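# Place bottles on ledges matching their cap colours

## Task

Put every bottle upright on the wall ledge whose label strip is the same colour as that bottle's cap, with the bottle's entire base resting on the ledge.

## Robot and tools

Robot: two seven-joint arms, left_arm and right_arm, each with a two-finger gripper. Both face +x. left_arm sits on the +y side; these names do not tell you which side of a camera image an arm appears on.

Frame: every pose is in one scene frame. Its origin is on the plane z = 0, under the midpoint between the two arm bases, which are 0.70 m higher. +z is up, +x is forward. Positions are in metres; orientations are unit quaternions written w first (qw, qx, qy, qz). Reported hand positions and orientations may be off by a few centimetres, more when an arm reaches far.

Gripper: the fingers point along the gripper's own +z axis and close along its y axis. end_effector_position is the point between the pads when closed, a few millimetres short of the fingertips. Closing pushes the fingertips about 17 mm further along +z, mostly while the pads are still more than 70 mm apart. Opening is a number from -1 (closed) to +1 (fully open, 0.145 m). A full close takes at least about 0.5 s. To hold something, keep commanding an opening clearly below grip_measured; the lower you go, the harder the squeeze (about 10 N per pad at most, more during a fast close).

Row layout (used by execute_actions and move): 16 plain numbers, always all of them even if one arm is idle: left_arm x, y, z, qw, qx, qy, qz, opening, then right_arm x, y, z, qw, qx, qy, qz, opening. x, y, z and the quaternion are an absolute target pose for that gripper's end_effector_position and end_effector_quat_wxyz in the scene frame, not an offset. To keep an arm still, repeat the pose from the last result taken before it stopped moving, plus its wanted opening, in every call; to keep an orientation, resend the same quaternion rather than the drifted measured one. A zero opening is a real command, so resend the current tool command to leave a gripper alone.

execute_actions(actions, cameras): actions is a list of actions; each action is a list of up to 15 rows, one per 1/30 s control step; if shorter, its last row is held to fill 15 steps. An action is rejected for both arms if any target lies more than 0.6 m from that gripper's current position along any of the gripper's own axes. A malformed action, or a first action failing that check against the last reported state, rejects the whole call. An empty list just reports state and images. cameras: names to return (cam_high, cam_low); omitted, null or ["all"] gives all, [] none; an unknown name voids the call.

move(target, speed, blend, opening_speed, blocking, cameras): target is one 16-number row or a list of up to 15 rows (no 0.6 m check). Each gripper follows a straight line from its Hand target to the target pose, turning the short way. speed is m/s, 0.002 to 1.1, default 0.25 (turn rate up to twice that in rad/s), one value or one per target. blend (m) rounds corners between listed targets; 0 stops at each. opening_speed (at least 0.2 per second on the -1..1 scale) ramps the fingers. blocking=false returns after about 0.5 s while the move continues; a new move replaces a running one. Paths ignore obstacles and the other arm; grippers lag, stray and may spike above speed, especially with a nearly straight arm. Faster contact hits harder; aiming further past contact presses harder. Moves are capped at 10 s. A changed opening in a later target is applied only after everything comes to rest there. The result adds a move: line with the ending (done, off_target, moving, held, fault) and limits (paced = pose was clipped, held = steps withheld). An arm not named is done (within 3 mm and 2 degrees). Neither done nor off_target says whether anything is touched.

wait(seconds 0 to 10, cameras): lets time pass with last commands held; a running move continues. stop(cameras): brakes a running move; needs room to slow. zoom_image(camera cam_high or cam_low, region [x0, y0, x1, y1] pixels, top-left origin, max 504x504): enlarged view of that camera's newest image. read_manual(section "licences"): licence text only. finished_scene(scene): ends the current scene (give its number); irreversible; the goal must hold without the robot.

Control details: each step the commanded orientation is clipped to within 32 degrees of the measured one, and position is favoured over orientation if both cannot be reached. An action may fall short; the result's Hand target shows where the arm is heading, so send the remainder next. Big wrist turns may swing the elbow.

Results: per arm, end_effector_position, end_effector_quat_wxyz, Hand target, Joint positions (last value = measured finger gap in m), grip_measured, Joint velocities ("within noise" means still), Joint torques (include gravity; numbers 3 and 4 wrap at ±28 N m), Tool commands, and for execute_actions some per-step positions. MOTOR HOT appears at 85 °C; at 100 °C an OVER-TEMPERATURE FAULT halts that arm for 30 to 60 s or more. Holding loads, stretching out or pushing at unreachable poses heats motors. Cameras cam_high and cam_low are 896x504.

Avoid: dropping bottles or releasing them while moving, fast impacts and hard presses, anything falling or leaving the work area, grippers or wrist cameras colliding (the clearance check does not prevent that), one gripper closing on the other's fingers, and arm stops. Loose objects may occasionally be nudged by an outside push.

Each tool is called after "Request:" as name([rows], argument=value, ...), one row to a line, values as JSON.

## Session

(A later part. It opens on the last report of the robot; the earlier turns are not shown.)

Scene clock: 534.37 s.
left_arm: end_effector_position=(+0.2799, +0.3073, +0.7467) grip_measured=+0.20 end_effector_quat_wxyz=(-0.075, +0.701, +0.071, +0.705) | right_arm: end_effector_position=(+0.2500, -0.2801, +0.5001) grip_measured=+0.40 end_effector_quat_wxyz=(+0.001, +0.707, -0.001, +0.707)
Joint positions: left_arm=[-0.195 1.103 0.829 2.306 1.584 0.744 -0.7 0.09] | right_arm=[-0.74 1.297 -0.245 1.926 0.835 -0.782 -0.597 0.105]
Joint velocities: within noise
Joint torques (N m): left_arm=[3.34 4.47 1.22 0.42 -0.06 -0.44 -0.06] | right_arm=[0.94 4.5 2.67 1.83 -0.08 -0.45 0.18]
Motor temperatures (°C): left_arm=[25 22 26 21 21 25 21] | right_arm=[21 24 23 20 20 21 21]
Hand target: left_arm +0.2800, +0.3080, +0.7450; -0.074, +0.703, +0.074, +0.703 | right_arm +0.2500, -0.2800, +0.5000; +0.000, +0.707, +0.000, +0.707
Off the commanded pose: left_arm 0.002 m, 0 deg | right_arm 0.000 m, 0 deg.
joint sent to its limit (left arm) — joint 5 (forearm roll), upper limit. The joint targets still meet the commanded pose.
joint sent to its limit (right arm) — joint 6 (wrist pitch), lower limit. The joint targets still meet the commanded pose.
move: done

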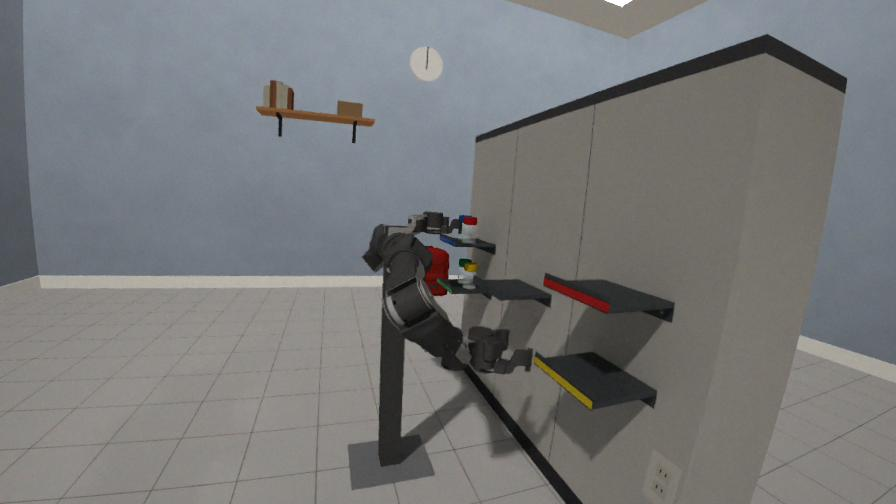

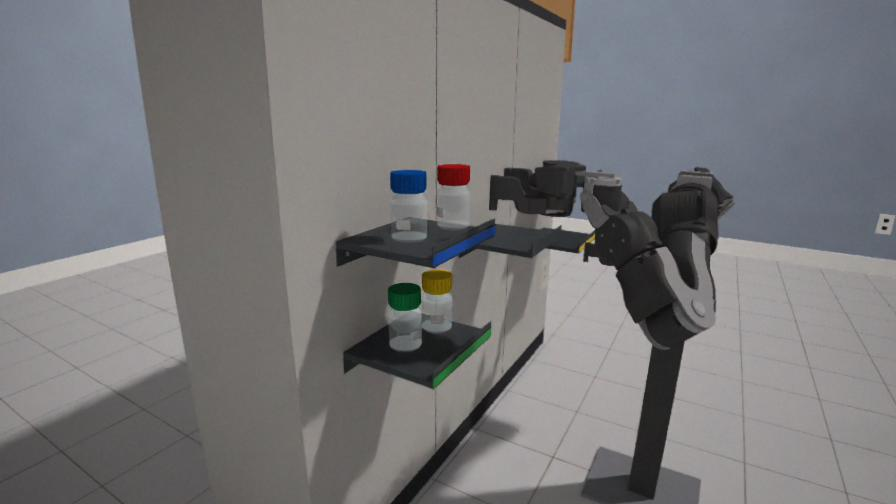

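Request:
zoom_image(camera="cam_high", region=[420, 190, 540, 310])

Request:
zoom_image(camera="cam_low", region=[400, 150, 520, 280])

Scaled by 4.200 from the camera's 896x504 image, which has a finer 1280x720 frame.

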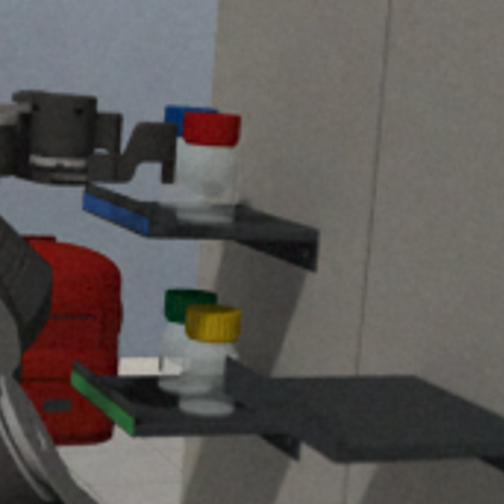

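Scaled by 3.877 from the camera's 896x504 image, which has a finer 1280x720 frame.

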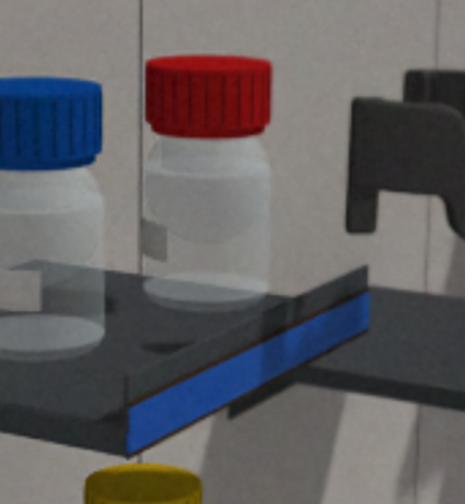

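Request:
move([
  [0.27,0.293,0.747,-0.074,0.703,0.074,0.703,0.35, 0.25,-0.28,0.5,0,0.7071,0,0.7071,0.4],
  [0.368,0.313,0.747,-0.074,0.703,0.074,0.703,0.35, 0.25,-0.28,0.5,0,0.7071,0,0.7071,0.4],
], speed=0.12)

Request:
zoom_image(camera="cam_low", region=[380, 130, 540, 280])

Request:
zoom_image(camera="cam_high", region=[420, 190, 540, 310])

Scene clock: 564.50 s.
left_arm: end_effector_position=(+0.3678, +0.3141, +0.7472) grip_measured=+0.35 end_effector_quat_wxyz=(-0.074, +0.702, +0.077, +0.704) | right_arm: end_effector_position=(+0.2500, -0.2801, +0.5001) grip_measured=+0.40 end_effector_quat_wxyz=(+0.001, +0.707, -0.001, +0.707)
Joint positions: left_arm=[0.598 1.213 -0.132 1.929 1.442 0.553 -0.67 0.101] | right_arm=[-0.74 1.297 -0.245 1.926 0.835 -0.782 -0.597 0.105]
Joint velocities: within noise
Joint torques (N m): left_arm=[6.24 5.05 2.26 1.24 -0.2 -0.46 0.23] | right_arm=[1.12 4.55 2.55 1.8 -0.09 -0.44 0.18]
Motor temperatures (°C): left_arm=[24 23 25 21 21 24 21] | right_arm=[21 24 23 20 20 21 21]
Hand target: left_arm +0.3680, +0.3129, +0.7469; -0.074, +0.703, +0.074, +0.703 | right_arm +0.2500, -0.2800, +0.5000; +0.000, +0.707, +0.000, +0.707
Off the commanded pose: left_arm 0.001 m, 0 deg | right_arm 0.000 m, 0 deg.
joint sent to its limit (right arm) — joint 6 (wrist pitch), lower limit. The joint targets still meet the commanded pose.
move: done

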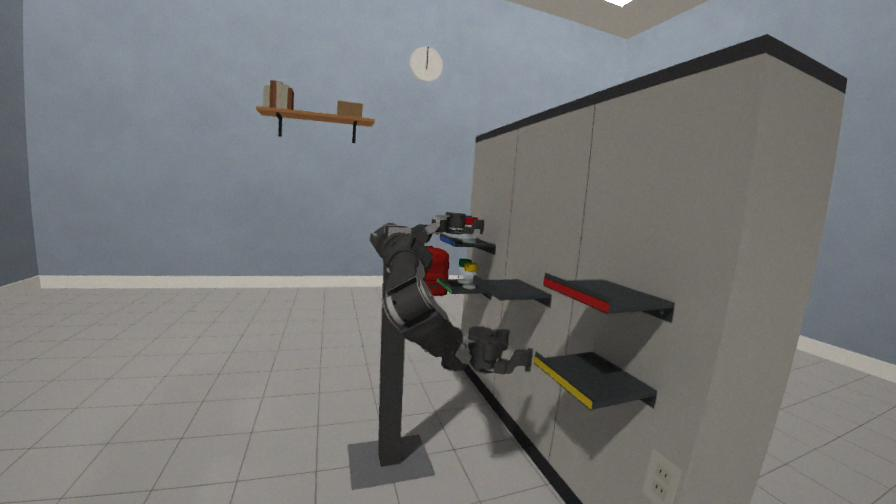

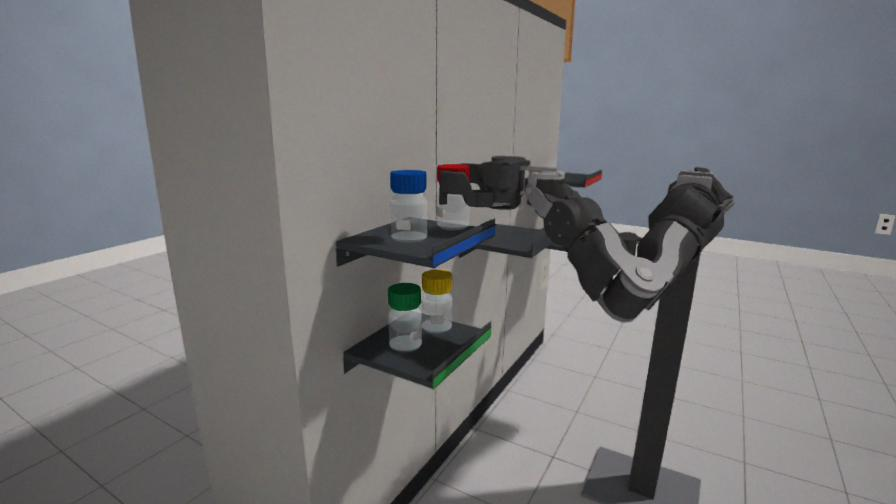

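Scaled by 3.150 from the camera's 896x504 image, which has a finer 1280x720 frame.

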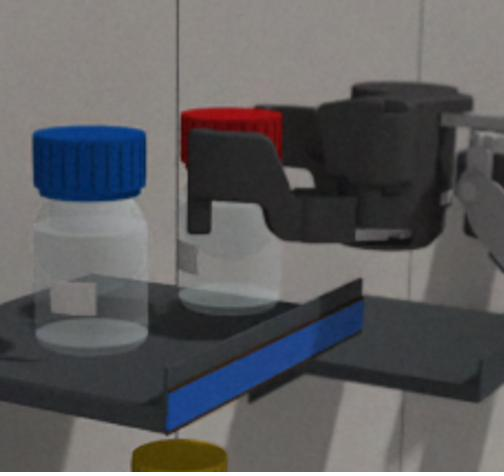

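Scaled by 4.200 from the camera's 896x504 image, which has a finer 1280x720 frame.

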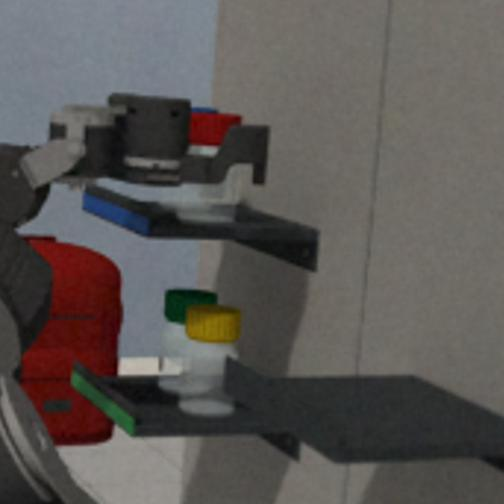

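Request:
move([
  [0.368,0.313,0.747,-0.074,0.703,0.074,0.703,-0.6, 0.25,-0.28,0.5,0,0.7071,0,0.7071,0.4],
  [0.368,0.313,0.797,-0.074,0.703,0.074,0.703,-0.6, 0.25,-0.28,0.5,0,0.7071,0,0.7071,0.4],
  [0.31,0.24,0.78,0,0.7071,0,0.7071,-0.6, 0.25,-0.28,0.5,0,0.7071,0,0.7071,0.4],
  [0.30,0.08,0.73,0,0.7071,0,0.7071,-0.6, 0.25,-0.28,0.5,0,0.7071,0,0.7071,0.4],
  [0.395,-0.02,0.69,0.092,0.701,-0.092,0.701,-0.6, 0.25,-0.28,0.5,0,0.7071,0,0.7071,0.4],
], speed=0.18, blend=[0,0.01,0.03,0.03,0], opening_speed=0.8)

Scene clock: 581.80 s.
left_arm: end_effector_position=(+0.3954, -0.0191, +0.6865) grip_measured=-0.27 end_effector_quat_wxyz=(+0.089, +0.706, -0.092, +0.697) | right_arm: end_effector_position=(+0.2500, -0.2801, +0.5001) grip_measured=+0.40 end_effector_quat_wxyz=(+0.001, +0.707, -0.001, +0.707)
Joint positions: left_arm=[1.045 0.245 -1.007 1.798 1.124 0.486 -1.04 0.056] | right_arm=[-0.74 1.297 -0.245 1.926 0.835 -0.782 -0.597 0.105]
Joint velocities: within noise
Joint torques (N m): left_arm=[9.96 -0.96 2.5 2.58 -0.51 -0.6 0.24] | right_arm=[1.04 4.39 2.51 1.87 -0.06 -0.43 0.19]
Motor temperatures (°C): left_arm=[25 23 25 21 22 24 21] | right_arm=[21 24 23 20 20 21 21]
Hand target: left_arm +0.3950, -0.0200, +0.6899; +0.092, +0.701, -0.092, +0.701 | right_arm +0.2500, -0.2800, +0.5000; +0.000, +0.707, +0.000, +0.707
Off the commanded pose: left_arm 0.004 m, 1 deg | right_arm 0.000 m, 0 deg.
joint sent to its limit (right arm) — joint 6 (wrist pitch), lower limit. The joint targets still meet the commanded pose.
move: off_target (left_arm)

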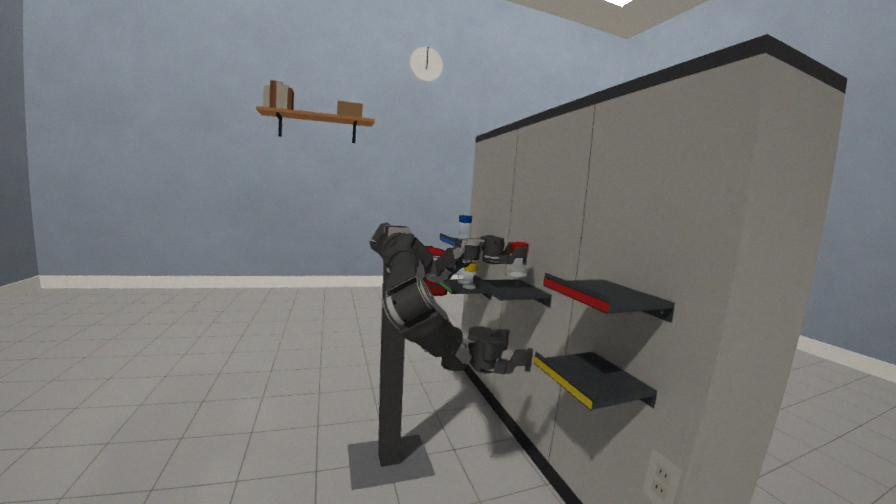

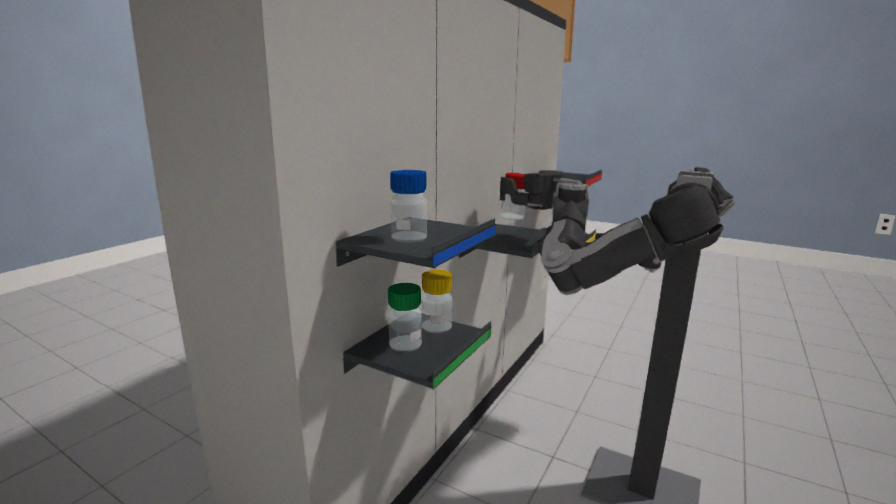

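Request:
move([
  [0.395,-0.02,0.652,0.092,0.701,-0.092,0.701,-0.6, 0.25,-0.28,0.5,0,0.7071,0,0.7071,0.4],
  [0.395,-0.02,0.638,0.092,0.701,-0.092,0.701,-0.6, 0.25,-0.28,0.5,0,0.7071,0,0.7071,0.4],
], speed=[0.08,0.03])

Request:
zoom_image(camera="cam_low", region=[460, 150, 600, 280])

Scene clock: 592.37 s.
left_arm: end_effector_position=(+0.3950, -0.0190, +0.6471) grip_measured=-0.27 end_effector_quat_wxyz=(+0.094, +0.692, -0.086, +0.711) | right_arm: end_effector_position=(+0.2500, -0.2801, +0.5001) grip_measured=+0.40 end_effector_quat_wxyz=(+0.001, +0.707, -0.001, +0.707)
Joint positions: left_arm=[0.948 0.288 -1.109 1.769 0.987 0.304 -0.984 0.056] | right_arm=[-0.74 1.297 -0.245 1.926 0.835 -0.782 -0.597 0.105]
Joint velocities: within noise
Joint torques (N m): left_arm=[6.24 -0.07 1.21 1.76 -0.02 -0.2 0.27] | right_arm=[1.02 4.52 2.59 1.81 -0.1 -0.43 0.17]
Motor temperatures (°C): left_arm=[27 23 25 21 22 25 21] | right_arm=[21 24 23 20 20 21 21]
Hand target: left_arm +0.3949, -0.0199, +0.6380; +0.092, +0.701, -0.092, +0.701 | right_arm +0.2500, -0.2800, +0.5000; +0.000, +0.707, +0.000, +0.707
Off the commanded pose: left_arm 0.009 m, 2 deg | right_arm 0.000 m, 0 deg.
joint sent to its limit (right arm) — joint 6 (wrist pitch), lower limit. The joint targets still meet the commanded pose.
move: off_target (left_arm)

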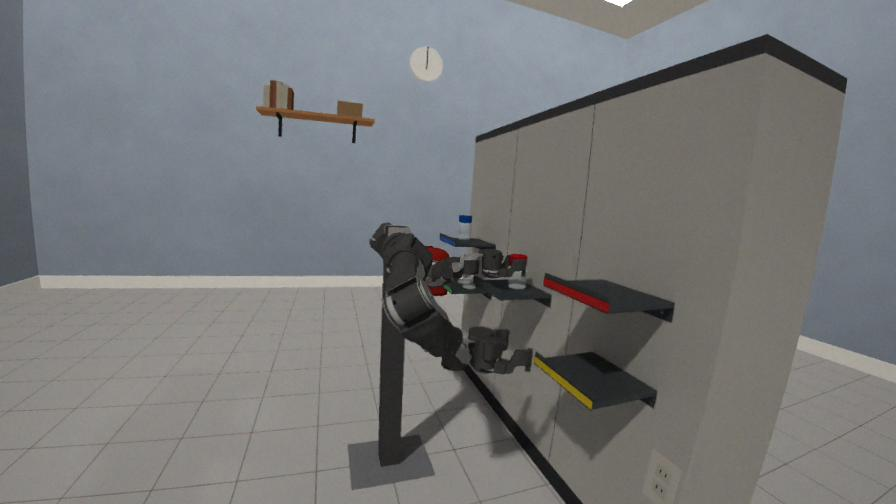

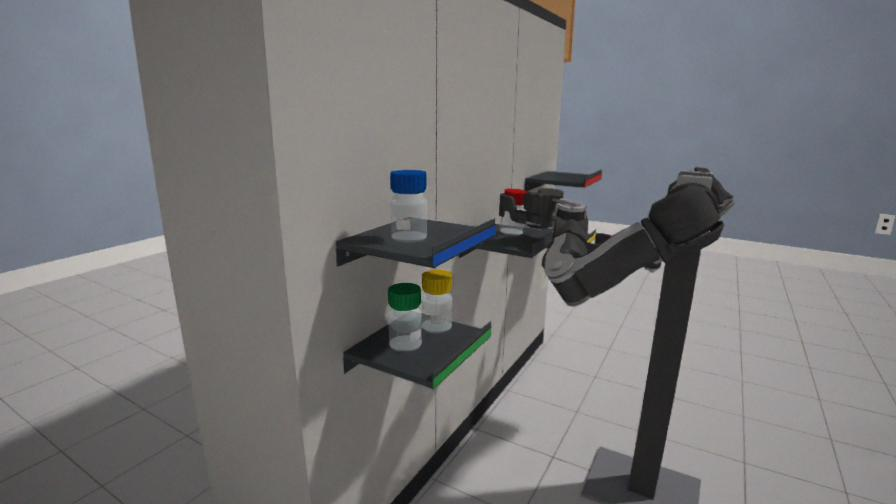

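Scaled by 3.600 from the camera's 896x504 image, which has a finer 1280x720 frame.

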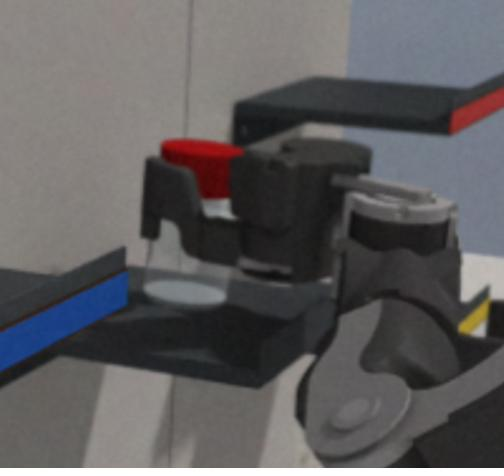

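Request:
move([
  [0.395,-0.02,0.6465,0.092,0.701,-0.092,0.701,-0.6, 0.25,-0.28,0.5,0,0.7071,0,0.7071,0.4],
  [0.395,-0.02,0.6465,0.092,0.701,-0.092,0.701,0.3, 0.25,-0.28,0.5,0,0.7071,0,0.7071,0.4],
  [0.285,0.01,0.65,0.092,0.701,-0.092,0.701,0.3, 0.25,-0.28,0.45,0,0.7071,0,0.7071,0.4],
  [0.27,0.15,0.6,0,0.7071,0,0.7071,0.3, 0.25,-0.2,0.40,0,0.7071,0,0.7071,0.4],
  [0.275,0.297,0.555,-0.074,0.703,0.074,0.703,0.3, 0.28,-0.13,0.43,0,0.7071,0,0.7071,0.4],
], speed=0.18, blend=[0,0,0.0,0.03,0], opening_speed=0.8)

Request:
zoom_image(camera="cam_low", region=[380, 150, 600, 380])

Request:
zoom_image(camera="cam_high", region=[420, 190, 560, 330])

Scene clock: 617.93 s.
left_arm: end_effector_position=(+0.2757, +0.2978, +0.5562) grip_measured=+0.30 end_effector_quat_wxyz=(-0.076, +0.701, +0.075, +0.705) | right_arm: end_effector_position=(+0.2801, -0.1290, +0.4302) grip_measured=+0.40 end_effector_quat_wxyz=(-0.003, +0.706, +0.001, +0.708)
Joint positions: left_arm=[0.253 1.585 -1.139 2.121 1.008 -0.733 -0.976 0.098] | right_arm=[-0.252 0.435 -0.582 1.674 0.221 -0.351 -0.605 0.105]
Joint velocities: within noise
Joint torques (N m): left_arm=[2.55 5.66 1.48 2.32 -0.15 -0.49 0.24] | right_arm=[1.31 1.12 1.24 4.08 -0.3 -0.25 -0.14]
Motor temperatures (°C): left_arm=[26 22 24 21 22 24 21] | right_arm=[21 24 23 20 20 21 21]
Hand target: left_arm +0.2750, +0.2970, +0.5550; -0.074, +0.703, +0.074, +0.703 | right_arm +0.2799, -0.1299, +0.4299; +0.000, +0.707, +0.000, +0.707
Off the commanded pose: left_arm 0.002 m, 0 deg | right_arm 0.001 m, 0 deg.
move: done

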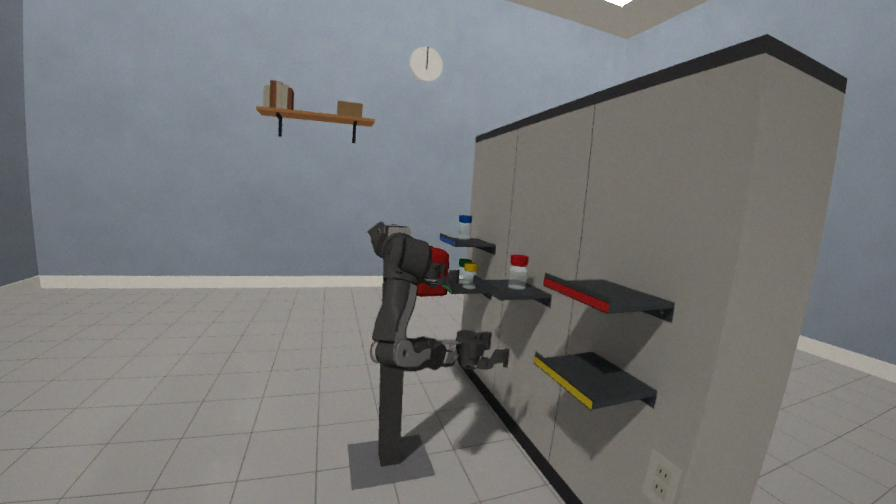

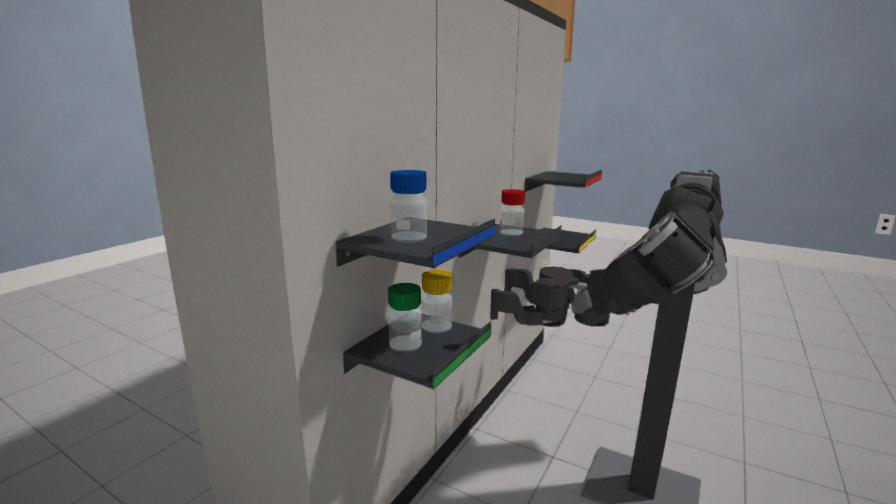

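Scaled by 2.191 from the camera's 896x504 image, which has a finer 1280x720 frame.

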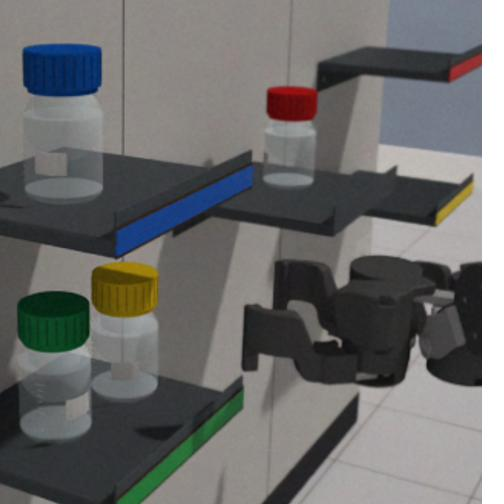

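Scaled by 3.600 from the camera's 896x504 image, which has a finer 1280x720 frame.

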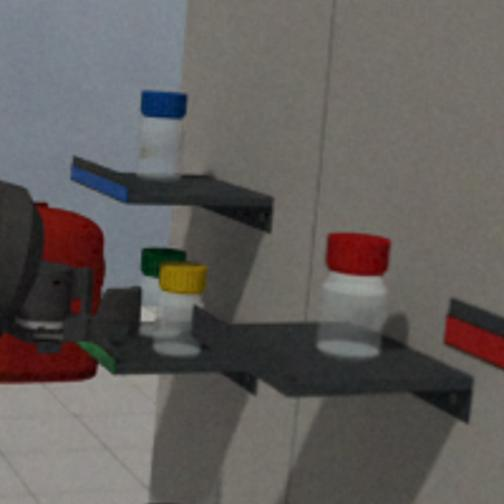

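Request:
move([
  [0.28,0.298,0.553,-0.074,0.703,0.074,0.703,0.3, 0.26,-0.08,0.55,0,0.7071,0,0.7071,0.4],
  [0.30,0.303,0.553,-0.074,0.703,0.074,0.703,0.3, 0.28,-0.045,0.648,-0.074,0.703,0.074,0.703,0.4],
  [0.391,0.322,0.553,-0.074,0.703,0.074,0.703,0.3, 0.393,-0.02,0.646,-0.074,0.703,0.074,0.703,0.4],
], speed=0.15)

Request:
zoom_image(camera="cam_low", region=[380, 150, 600, 380])

Request:
zoom_image(camera="cam_high", region=[420, 190, 560, 330])

Scene clock: 633.67 s.
left_arm: end_effector_position=(+0.3906, +0.3242, +0.5547) grip_measured=+0.30 end_effector_quat_wxyz=(-0.078, +0.700, +0.078, +0.705) | right_arm: end_effector_position=(+0.3936, -0.0215, +0.6456) grip_measured=+0.40 end_effector_quat_wxyz=(-0.070, +0.704, +0.073, +0.703)
Joint positions: left_arm=[0.618 1.217 -1.06 1.602 1.245 -0.39 -0.587 0.098] | right_arm=[0.604 0.16 -0.656 1.871 0.592 0.64 -0.681 0.105]
Joint velocities: within noise
Joint torques (N m): left_arm=[6.37 4.42 2.71 1.62 -0.08 -0.42 0.38] | right_arm=[5.39 -1.12 1.48 3.18 -0.11 -0.48 0.16]
Motor temperatures (°C): left_arm=[25 23 24 21 22 24 21] | right_arm=[21 24 23 20 20 20 21]
Hand target: left_arm +0.3910, +0.3220, +0.5530; -0.074, +0.703, +0.074, +0.703 | right_arm +0.3930, -0.0200, +0.6459; -0.074, +0.703, +0.074, +0.703
Off the commanded pose: left_arm 0.003 m, 1 deg | right_arm 0.002 m, 1 deg.
move: done

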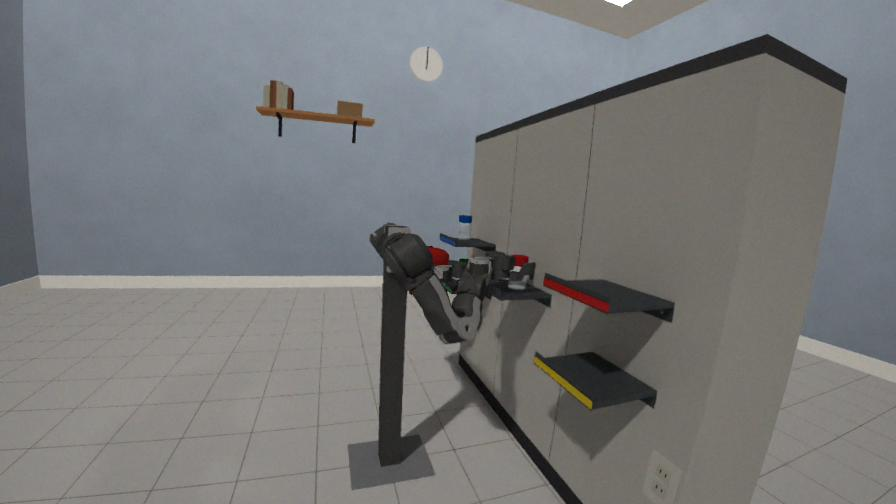

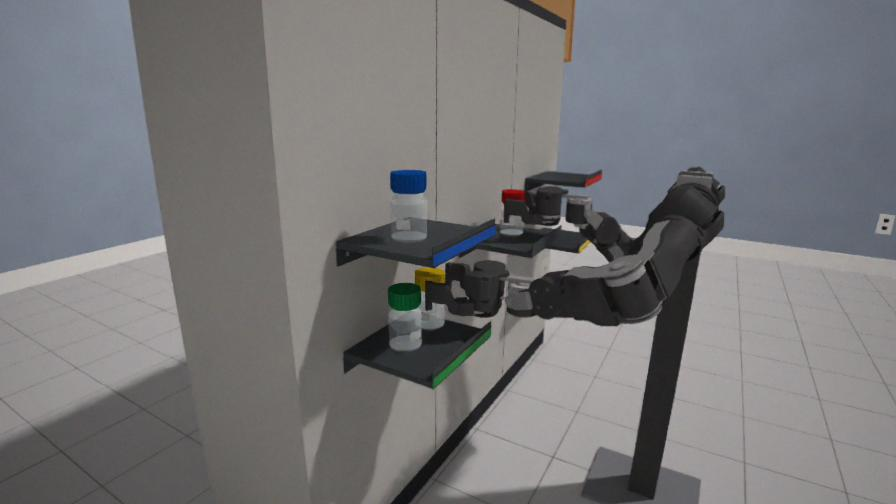

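Scaled by 2.191 from the camera's 896x504 image, which has a finer 1280x720 frame.

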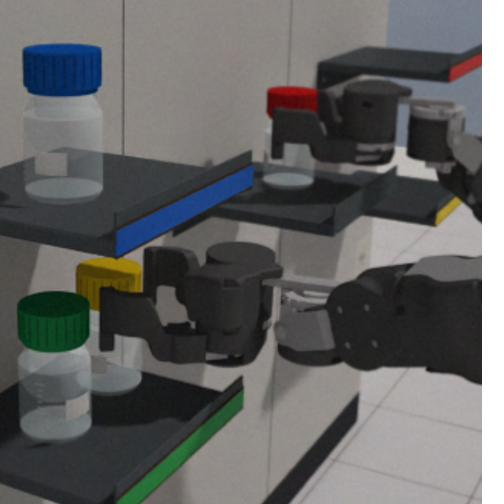

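Scaled by 3.600 from the camera's 896x504 image, which has a finer 1280x720 frame.

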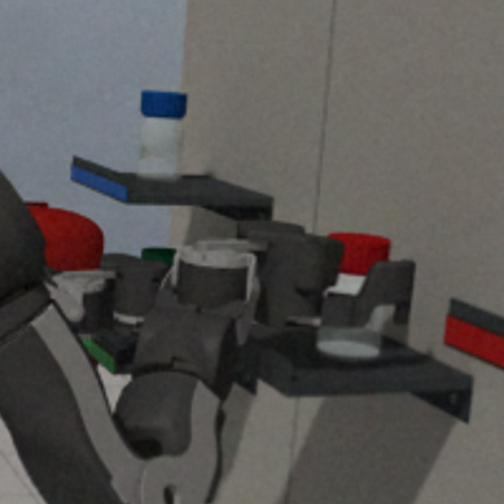

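Request:
move([
  [0.403,0.324,0.553,-0.074,0.703,0.074,0.703,0.3, 0.393,-0.02,0.646,-0.074,0.703,0.074,0.703,0.4],
  [0.403,0.324,0.553,-0.074,0.703,0.074,0.703,-0.6, 0.393,-0.02,0.646,-0.074,0.703,0.074,0.703,-0.6],
], speed=0.1, opening_speed=0.8)

Request:
zoom_image(camera="cam_low", region=[380, 150, 600, 380])

Scene clock: 648.03 s.
left_arm: end_effector_position=(+0.4022, +0.3259, +0.5534) grip_measured=-0.26 end_effector_quat_wxyz=(-0.077, +0.703, +0.076, +0.703) | right_arm: end_effector_position=(+0.3935, -0.0209, +0.6455) grip_measured=-0.26 end_effector_quat_wxyz=(-0.072, +0.704, +0.073, +0.702)
Joint positions: left_arm=[0.653 1.175 -1.06 1.537 1.249 -0.36 -0.549 0.056] | right_arm=[0.604 0.16 -0.656 1.871 0.594 0.639 -0.679 0.056]
Joint velocities: within noise
Joint torques (N m): left_arm=[7.11 3.89 3.06 1.55 -0.11 -0.53 0.25] | right_arm=[5.42 -1.12 1.5 3.33 -0.18 -0.48 0.12]
Motor temperatures (°C): left_arm=[25 23 25 21 21 24 21] | right_arm=[22 24 23 20 20 21 21]
Hand target: left_arm +0.4030, +0.3240, +0.5530; -0.074, +0.703, +0.074, +0.703 | right_arm +0.3930, -0.0200, +0.6459; -0.074, +0.703, +0.074, +0.703
Off the commanded pose: left_arm 0.002 m, 0 deg | right_arm 0.001 m, 0 deg.
move: done

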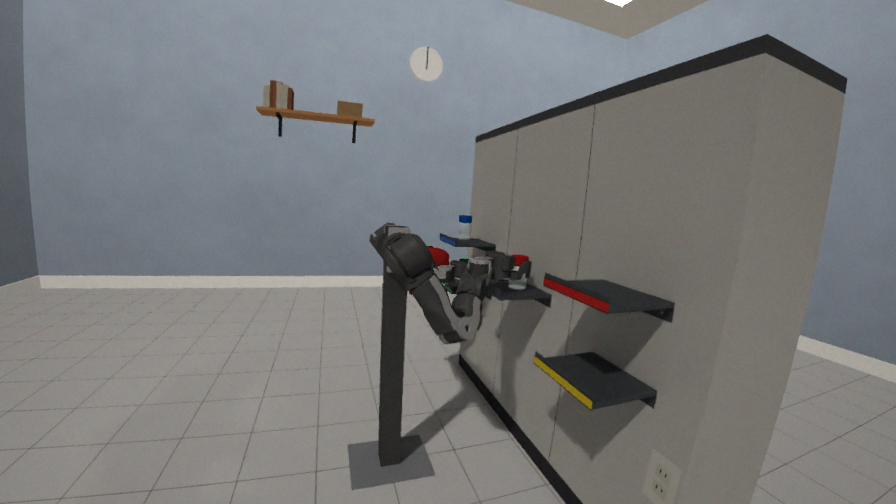

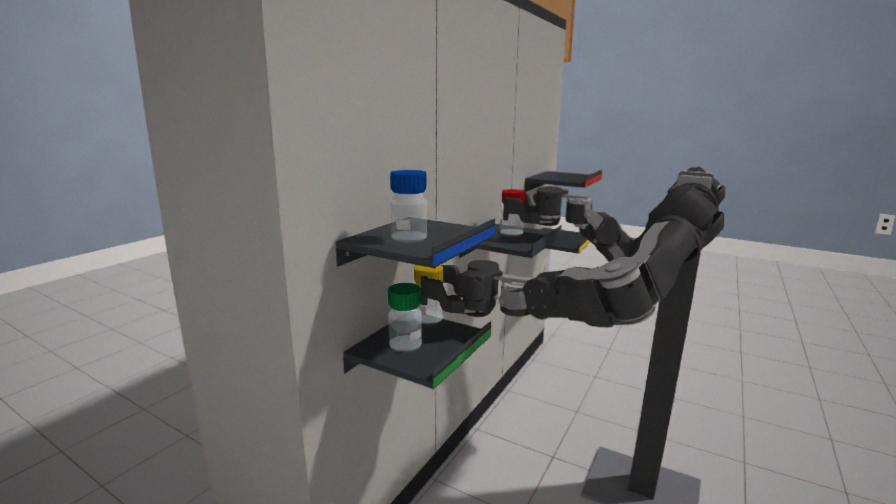

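Scaled by 2.191 from the camera's 896x504 image, which has a finer 1280x720 frame.

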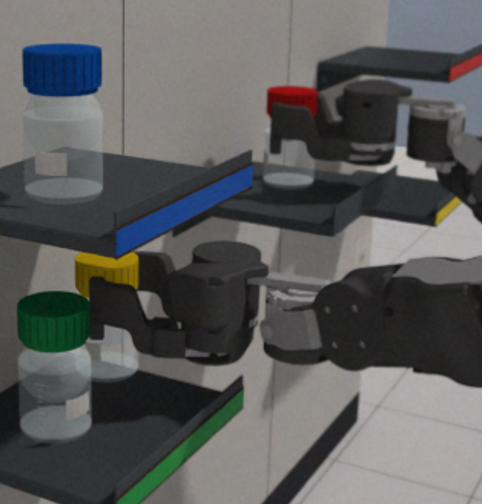

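Request:
move([
  [0.403,0.324,0.592,-0.074,0.703,0.074,0.703,-0.6, 0.393,-0.02,0.70,-0.074,0.703,0.074,0.703,-0.6],
  [0.28,0.298,0.592,-0.074,0.703,0.074,0.703,-0.6, 0.30,-0.08,0.73,0,0.7071,0,0.7071,-0.6],
  [0.28,0.22,0.61,0,0.7071,0,0.7071,-0.6, 0.31,-0.24,0.79,0,0.7071,0,0.7071,-0.6],
  [0.28,0.18,0.64,0,0.7071,0,0.7071,-0.6, 0.30,-0.375,0.79,0.092,0.701,-0.092,0.701,-0.6],
  [0.28,0.18,0.64,0,0.7071,0,0.7071,-0.6, 0.388,-0.398,0.785,0.092,0.701,-0.092,0.701,-0.6],
], speed=0.18, blend=[0.005,0.02,0.03,0.02,0])

Scene clock: 665.20 s.
left_arm: end_effector_position=(+0.2807, +0.1806, +0.6374) grip_measured=-0.26 end_effector_quat_wxyz=(+0.030, +0.651, -0.030, +0.758) | right_arm: end_effector_position=(+0.3887, -0.3974, +0.7809) grip_measured=-0.26 end_effector_quat_wxyz=(+0.101, +0.705, -0.074, +0.698)
Joint positions: left_arm=[0.512 1.452 -1.106 2.431 0.901 -0.368 -0.988 0.056] | right_arm=[-1.209 1.708 1.561 1.5 1.559 0.368 -0.305 0.056]
Joint velocities: within noise
Joint torques (N m): left_arm=[3.76 2.97 2.25 2.8 -0.53 -0.49 -0.07] | right_arm=[4.47 2.89 5.56 0.21 -0.01 -0.73 -0.18]
Motor temperatures (°C): left_arm=[26 23 25 21 22 24 21] | right_arm=[23 24 23 20 20 21 21]
Hand target: left_arm +0.2807, +0.1802, +0.6395; +0.030, +0.646, -0.029, +0.762 | right_arm +0.3880, -0.3981, +0.7851; +0.101, +0.699, -0.077, +0.704
Off the commanded pose: left_arm 0.003 m, 10 deg | right_arm 0.004 m, 2 deg.
joint sent to its limit (left arm) — joint 4 (elbow), upper limit, where the elbow is as bent as it goes. The joint targets are off in orientation, not in position.
joint sent to its limit (right arm) — joint 3 (upper arm roll), upper limit; joint 5 (forearm roll), upper limit. The joint targets still meet the commanded pose.
move: off_target (left_arm, right_arm)

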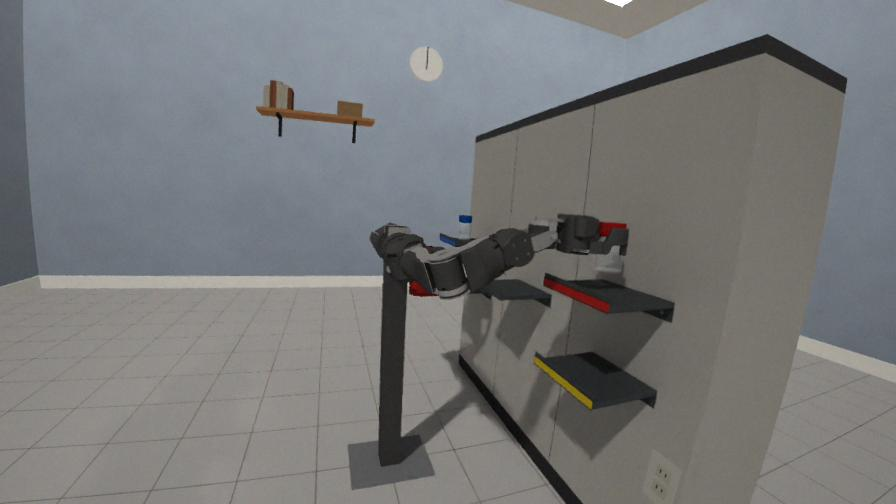

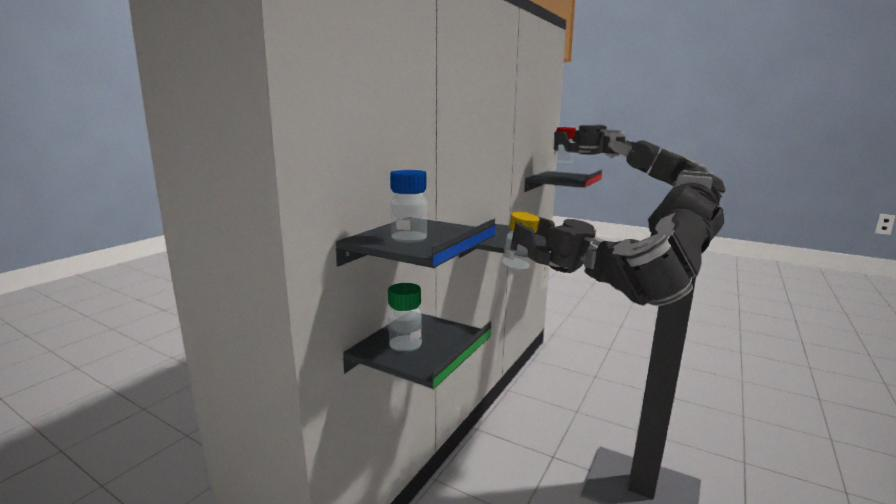

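Request:
move([
  [0.31,0.12,0.70,0,0.7071,0,0.7071,-0.6, 0.388,-0.398,0.755,0.092,0.701,-0.092,0.701,-0.6],
  [0.395,-0.01,0.70,0.074,0.703,-0.074,0.703,-0.6, 0.388,-0.398,0.75,0.092,0.701,-0.092,0.701,-0.6],
  [0.395,-0.01,0.652,0.074,0.703,-0.074,0.703,-0.6, 0.388,-0.398,0.744,0.092,0.701,-0.092,0.701,-0.6],
  [0.395,-0.01,0.635,0.074,0.703,-0.074,0.703,-0.6, 0.388,-0.398,0.733,0.092,0.701,-0.092,0.701,-0.6],
], speed=[0.15,0.15,0.06,0.03], blend=[0.02,0.01,0,0])

Request:
zoom_image(camera="cam_low", region=[460, 110, 640, 270])

Request:
zoom_image(camera="cam_high", region=[480, 190, 700, 340])

Scene clock: 677.83 s.
left_arm: end_effector_position=(+0.3947, -0.0092, +0.6444) grip_measured=-0.26 end_effector_quat_wxyz=(+0.076, +0.693, -0.068, +0.713) | right_arm: end_effector_position=(+0.3883, -0.3963, +0.7403) grip_measured=-0.26 end_effector_quat_wxyz=(+0.098, +0.690, -0.079, +0.713)
Joint positions: left_arm=[1.069 0.349 -1.268 1.782 1.106 0.178 -1.108 0.056] | right_arm=[-1.31 1.653 1.465 1.567 1.559 0.129 -0.325 0.056]
Joint velocities: within noise
Joint torques (N m): left_arm=[6.4 0.12 1.48 1.06 0 -0.14 0.33] | right_arm=[3.47 1.33 2.25 0.49 -0.03 -0.08 -0.18]
Motor temperatures (°C): left_arm=[25 23 25 21 22 24 21] | right_arm=[22 24 24 20 20 21 21]
Hand target: left_arm +0.3948, -0.0099, +0.6350; +0.074, +0.703, -0.074, +0.703 | right_arm +0.3879, -0.3981, +0.7330; +0.101, +0.699, -0.080, +0.703
Off the commanded pose: left_arm 0.009 m, 2 deg | right_arm 0.008 m, 2 deg.
joint sent to its limit (right arm) — joint 1 (shoulder pitch), lower limit; joint 5 (forearm roll), upper limit. The joint targets still meet the commanded pose.
move: off_target (left_arm, right_arm)

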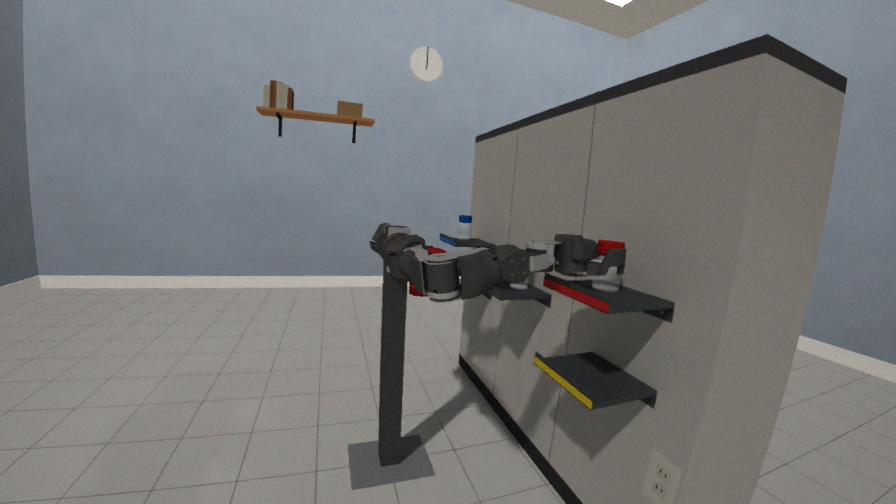

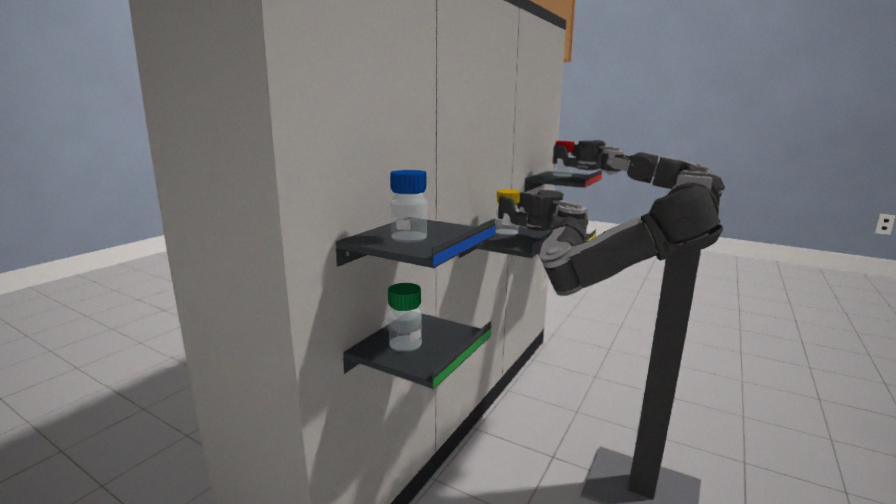

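Scaled by 2.800 from the camera's 896x504 image, which has a finer 1280x720 frame.

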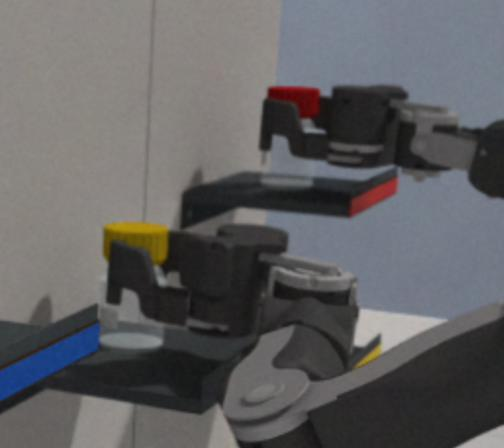

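Scaled by 2.291 from the camera's 896x504 image, which has a finer 1280x720 frame.

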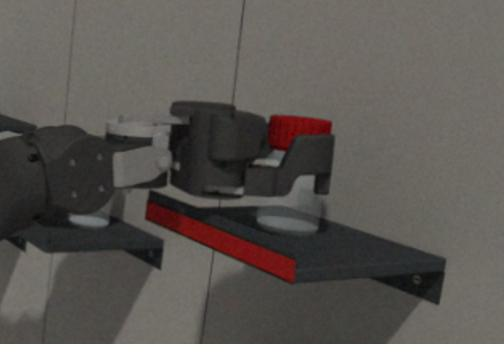

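Request:
move([
  [0.395,-0.01,0.643,0.074,0.703,-0.074,0.703,-0.6, 0.388,-0.398,0.741,0.092,0.701,-0.092,0.701,-0.6],
  [0.395,-0.01,0.643,0.074,0.703,-0.074,0.703,0.35, 0.388,-0.398,0.741,0.092,0.701,-0.092,0.701,0.35],
  [0.285,0.015,0.65,0.074,0.703,-0.074,0.703,0.35, 0.295,-0.373,0.75,0.092,0.701,-0.092,0.701,0.35],
  [0.27,0.15,0.57,0,0.7071,0,0.7071,0.3, 0.28,-0.25,0.74,0,0.7071,0,0.7071,0.4],
  [0.27,0.22,0.45,0,0.7071,0,0.7071,0.3, 0.28,-0.12,0.70,0,0.7071,0,0.7071,0.4],
], speed=0.18, blend=[0,0,0.01,0.03,0], opening_speed=0.8)

Request:
zoom_image(camera="cam_low", region=[460, 110, 640, 270])

Request:
zoom_image(camera="cam_high", region=[480, 190, 700, 340])

Scene clock: 697.23 s.
left_arm: end_effector_position=(+0.2699, +0.2209, +0.4506) grip_measured=+0.30 end_effector_quat_wxyz=(-0.002, +0.707, +0.000, +0.707) | right_arm: end_effector_position=(+0.2803, -0.1196, +0.7004) grip_measured=+0.40 end_effector_quat_wxyz=(-0.179, +0.719, +0.189, +0.645)
Joint positions: left_arm=[0.295 1.114 -1.427 1.769 0.62 -0.785 -1.036 0.098] | right_arm=[0.34 0.969 0.035 2.441 1.559 0.785 -0.459 0.105]
Joint velocities: within noise
Joint torques (N m): left_arm=[2.99 3.49 1.77 2.45 -0.17 -0.46 0.25] | right_arm=[3.31 3.92 1.96 0.62 -0.04 -0.33 -0.16]
Motor temperatures (°C): left_arm=[26 22 25 21 22 24 21] | right_arm=[22 24 24 20 20 20 21]
Hand target: left_arm +0.2700, +0.2200, +0.4499; +0.000, +0.707, +0.000, +0.707 | right_arm +0.2808, -0.1203, +0.7001; -0.177, +0.720, +0.188, +0.644
Off the commanded pose: left_arm 0.001 m, 0 deg | right_arm 0.001 m, 31 deg.
joint read past its limit (right arm) — joint 4 (elbow), upper limit, where the elbow is as bent as it goes.
joint sent to its limit (left arm) — joint 6 (wrist pitch), lower limit. The joint targets still meet the commanded pose.
joint sent to its limit (right arm) — joint 4 (elbow), upper limit, where the elbow is as bent as it goes; joint 5 (forearm roll), upper limit; joint 6 (wrist pitch), upper limit. The joint targets are off in orientation, not in position.
move: off_target (right_arm); blend cut to 0 m at target 4

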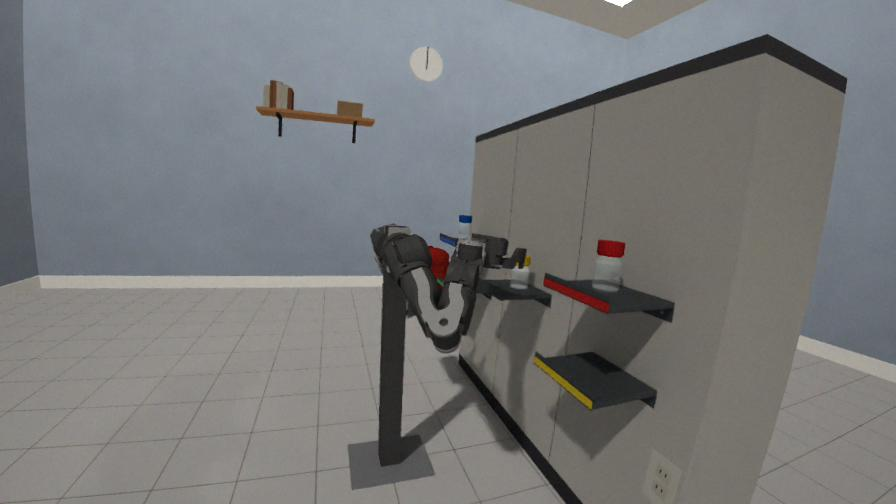

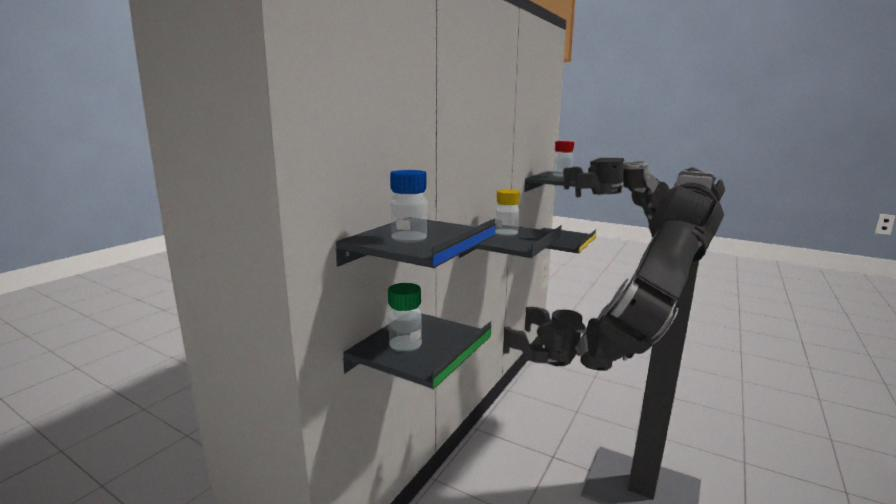

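Scaled by 2.800 from the camera's 896x504 image, which has a finer 1280x720 frame.

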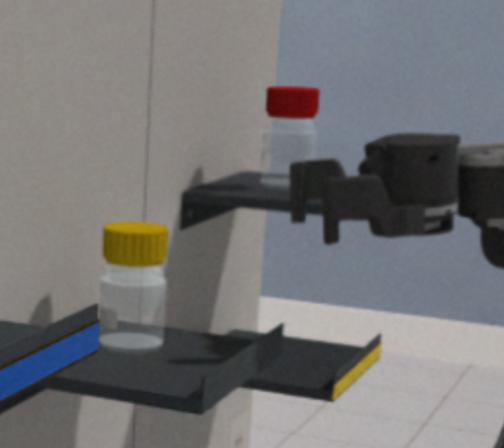

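Scaled by 2.291 from the camera's 896x504 image, which has a finer 1280x720 frame.

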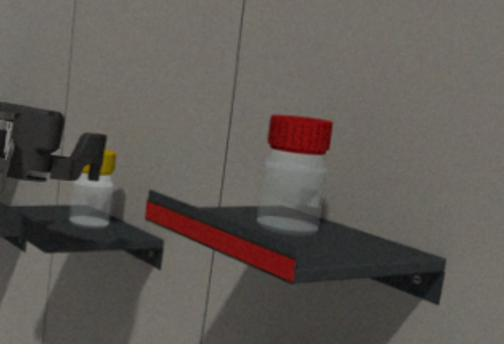

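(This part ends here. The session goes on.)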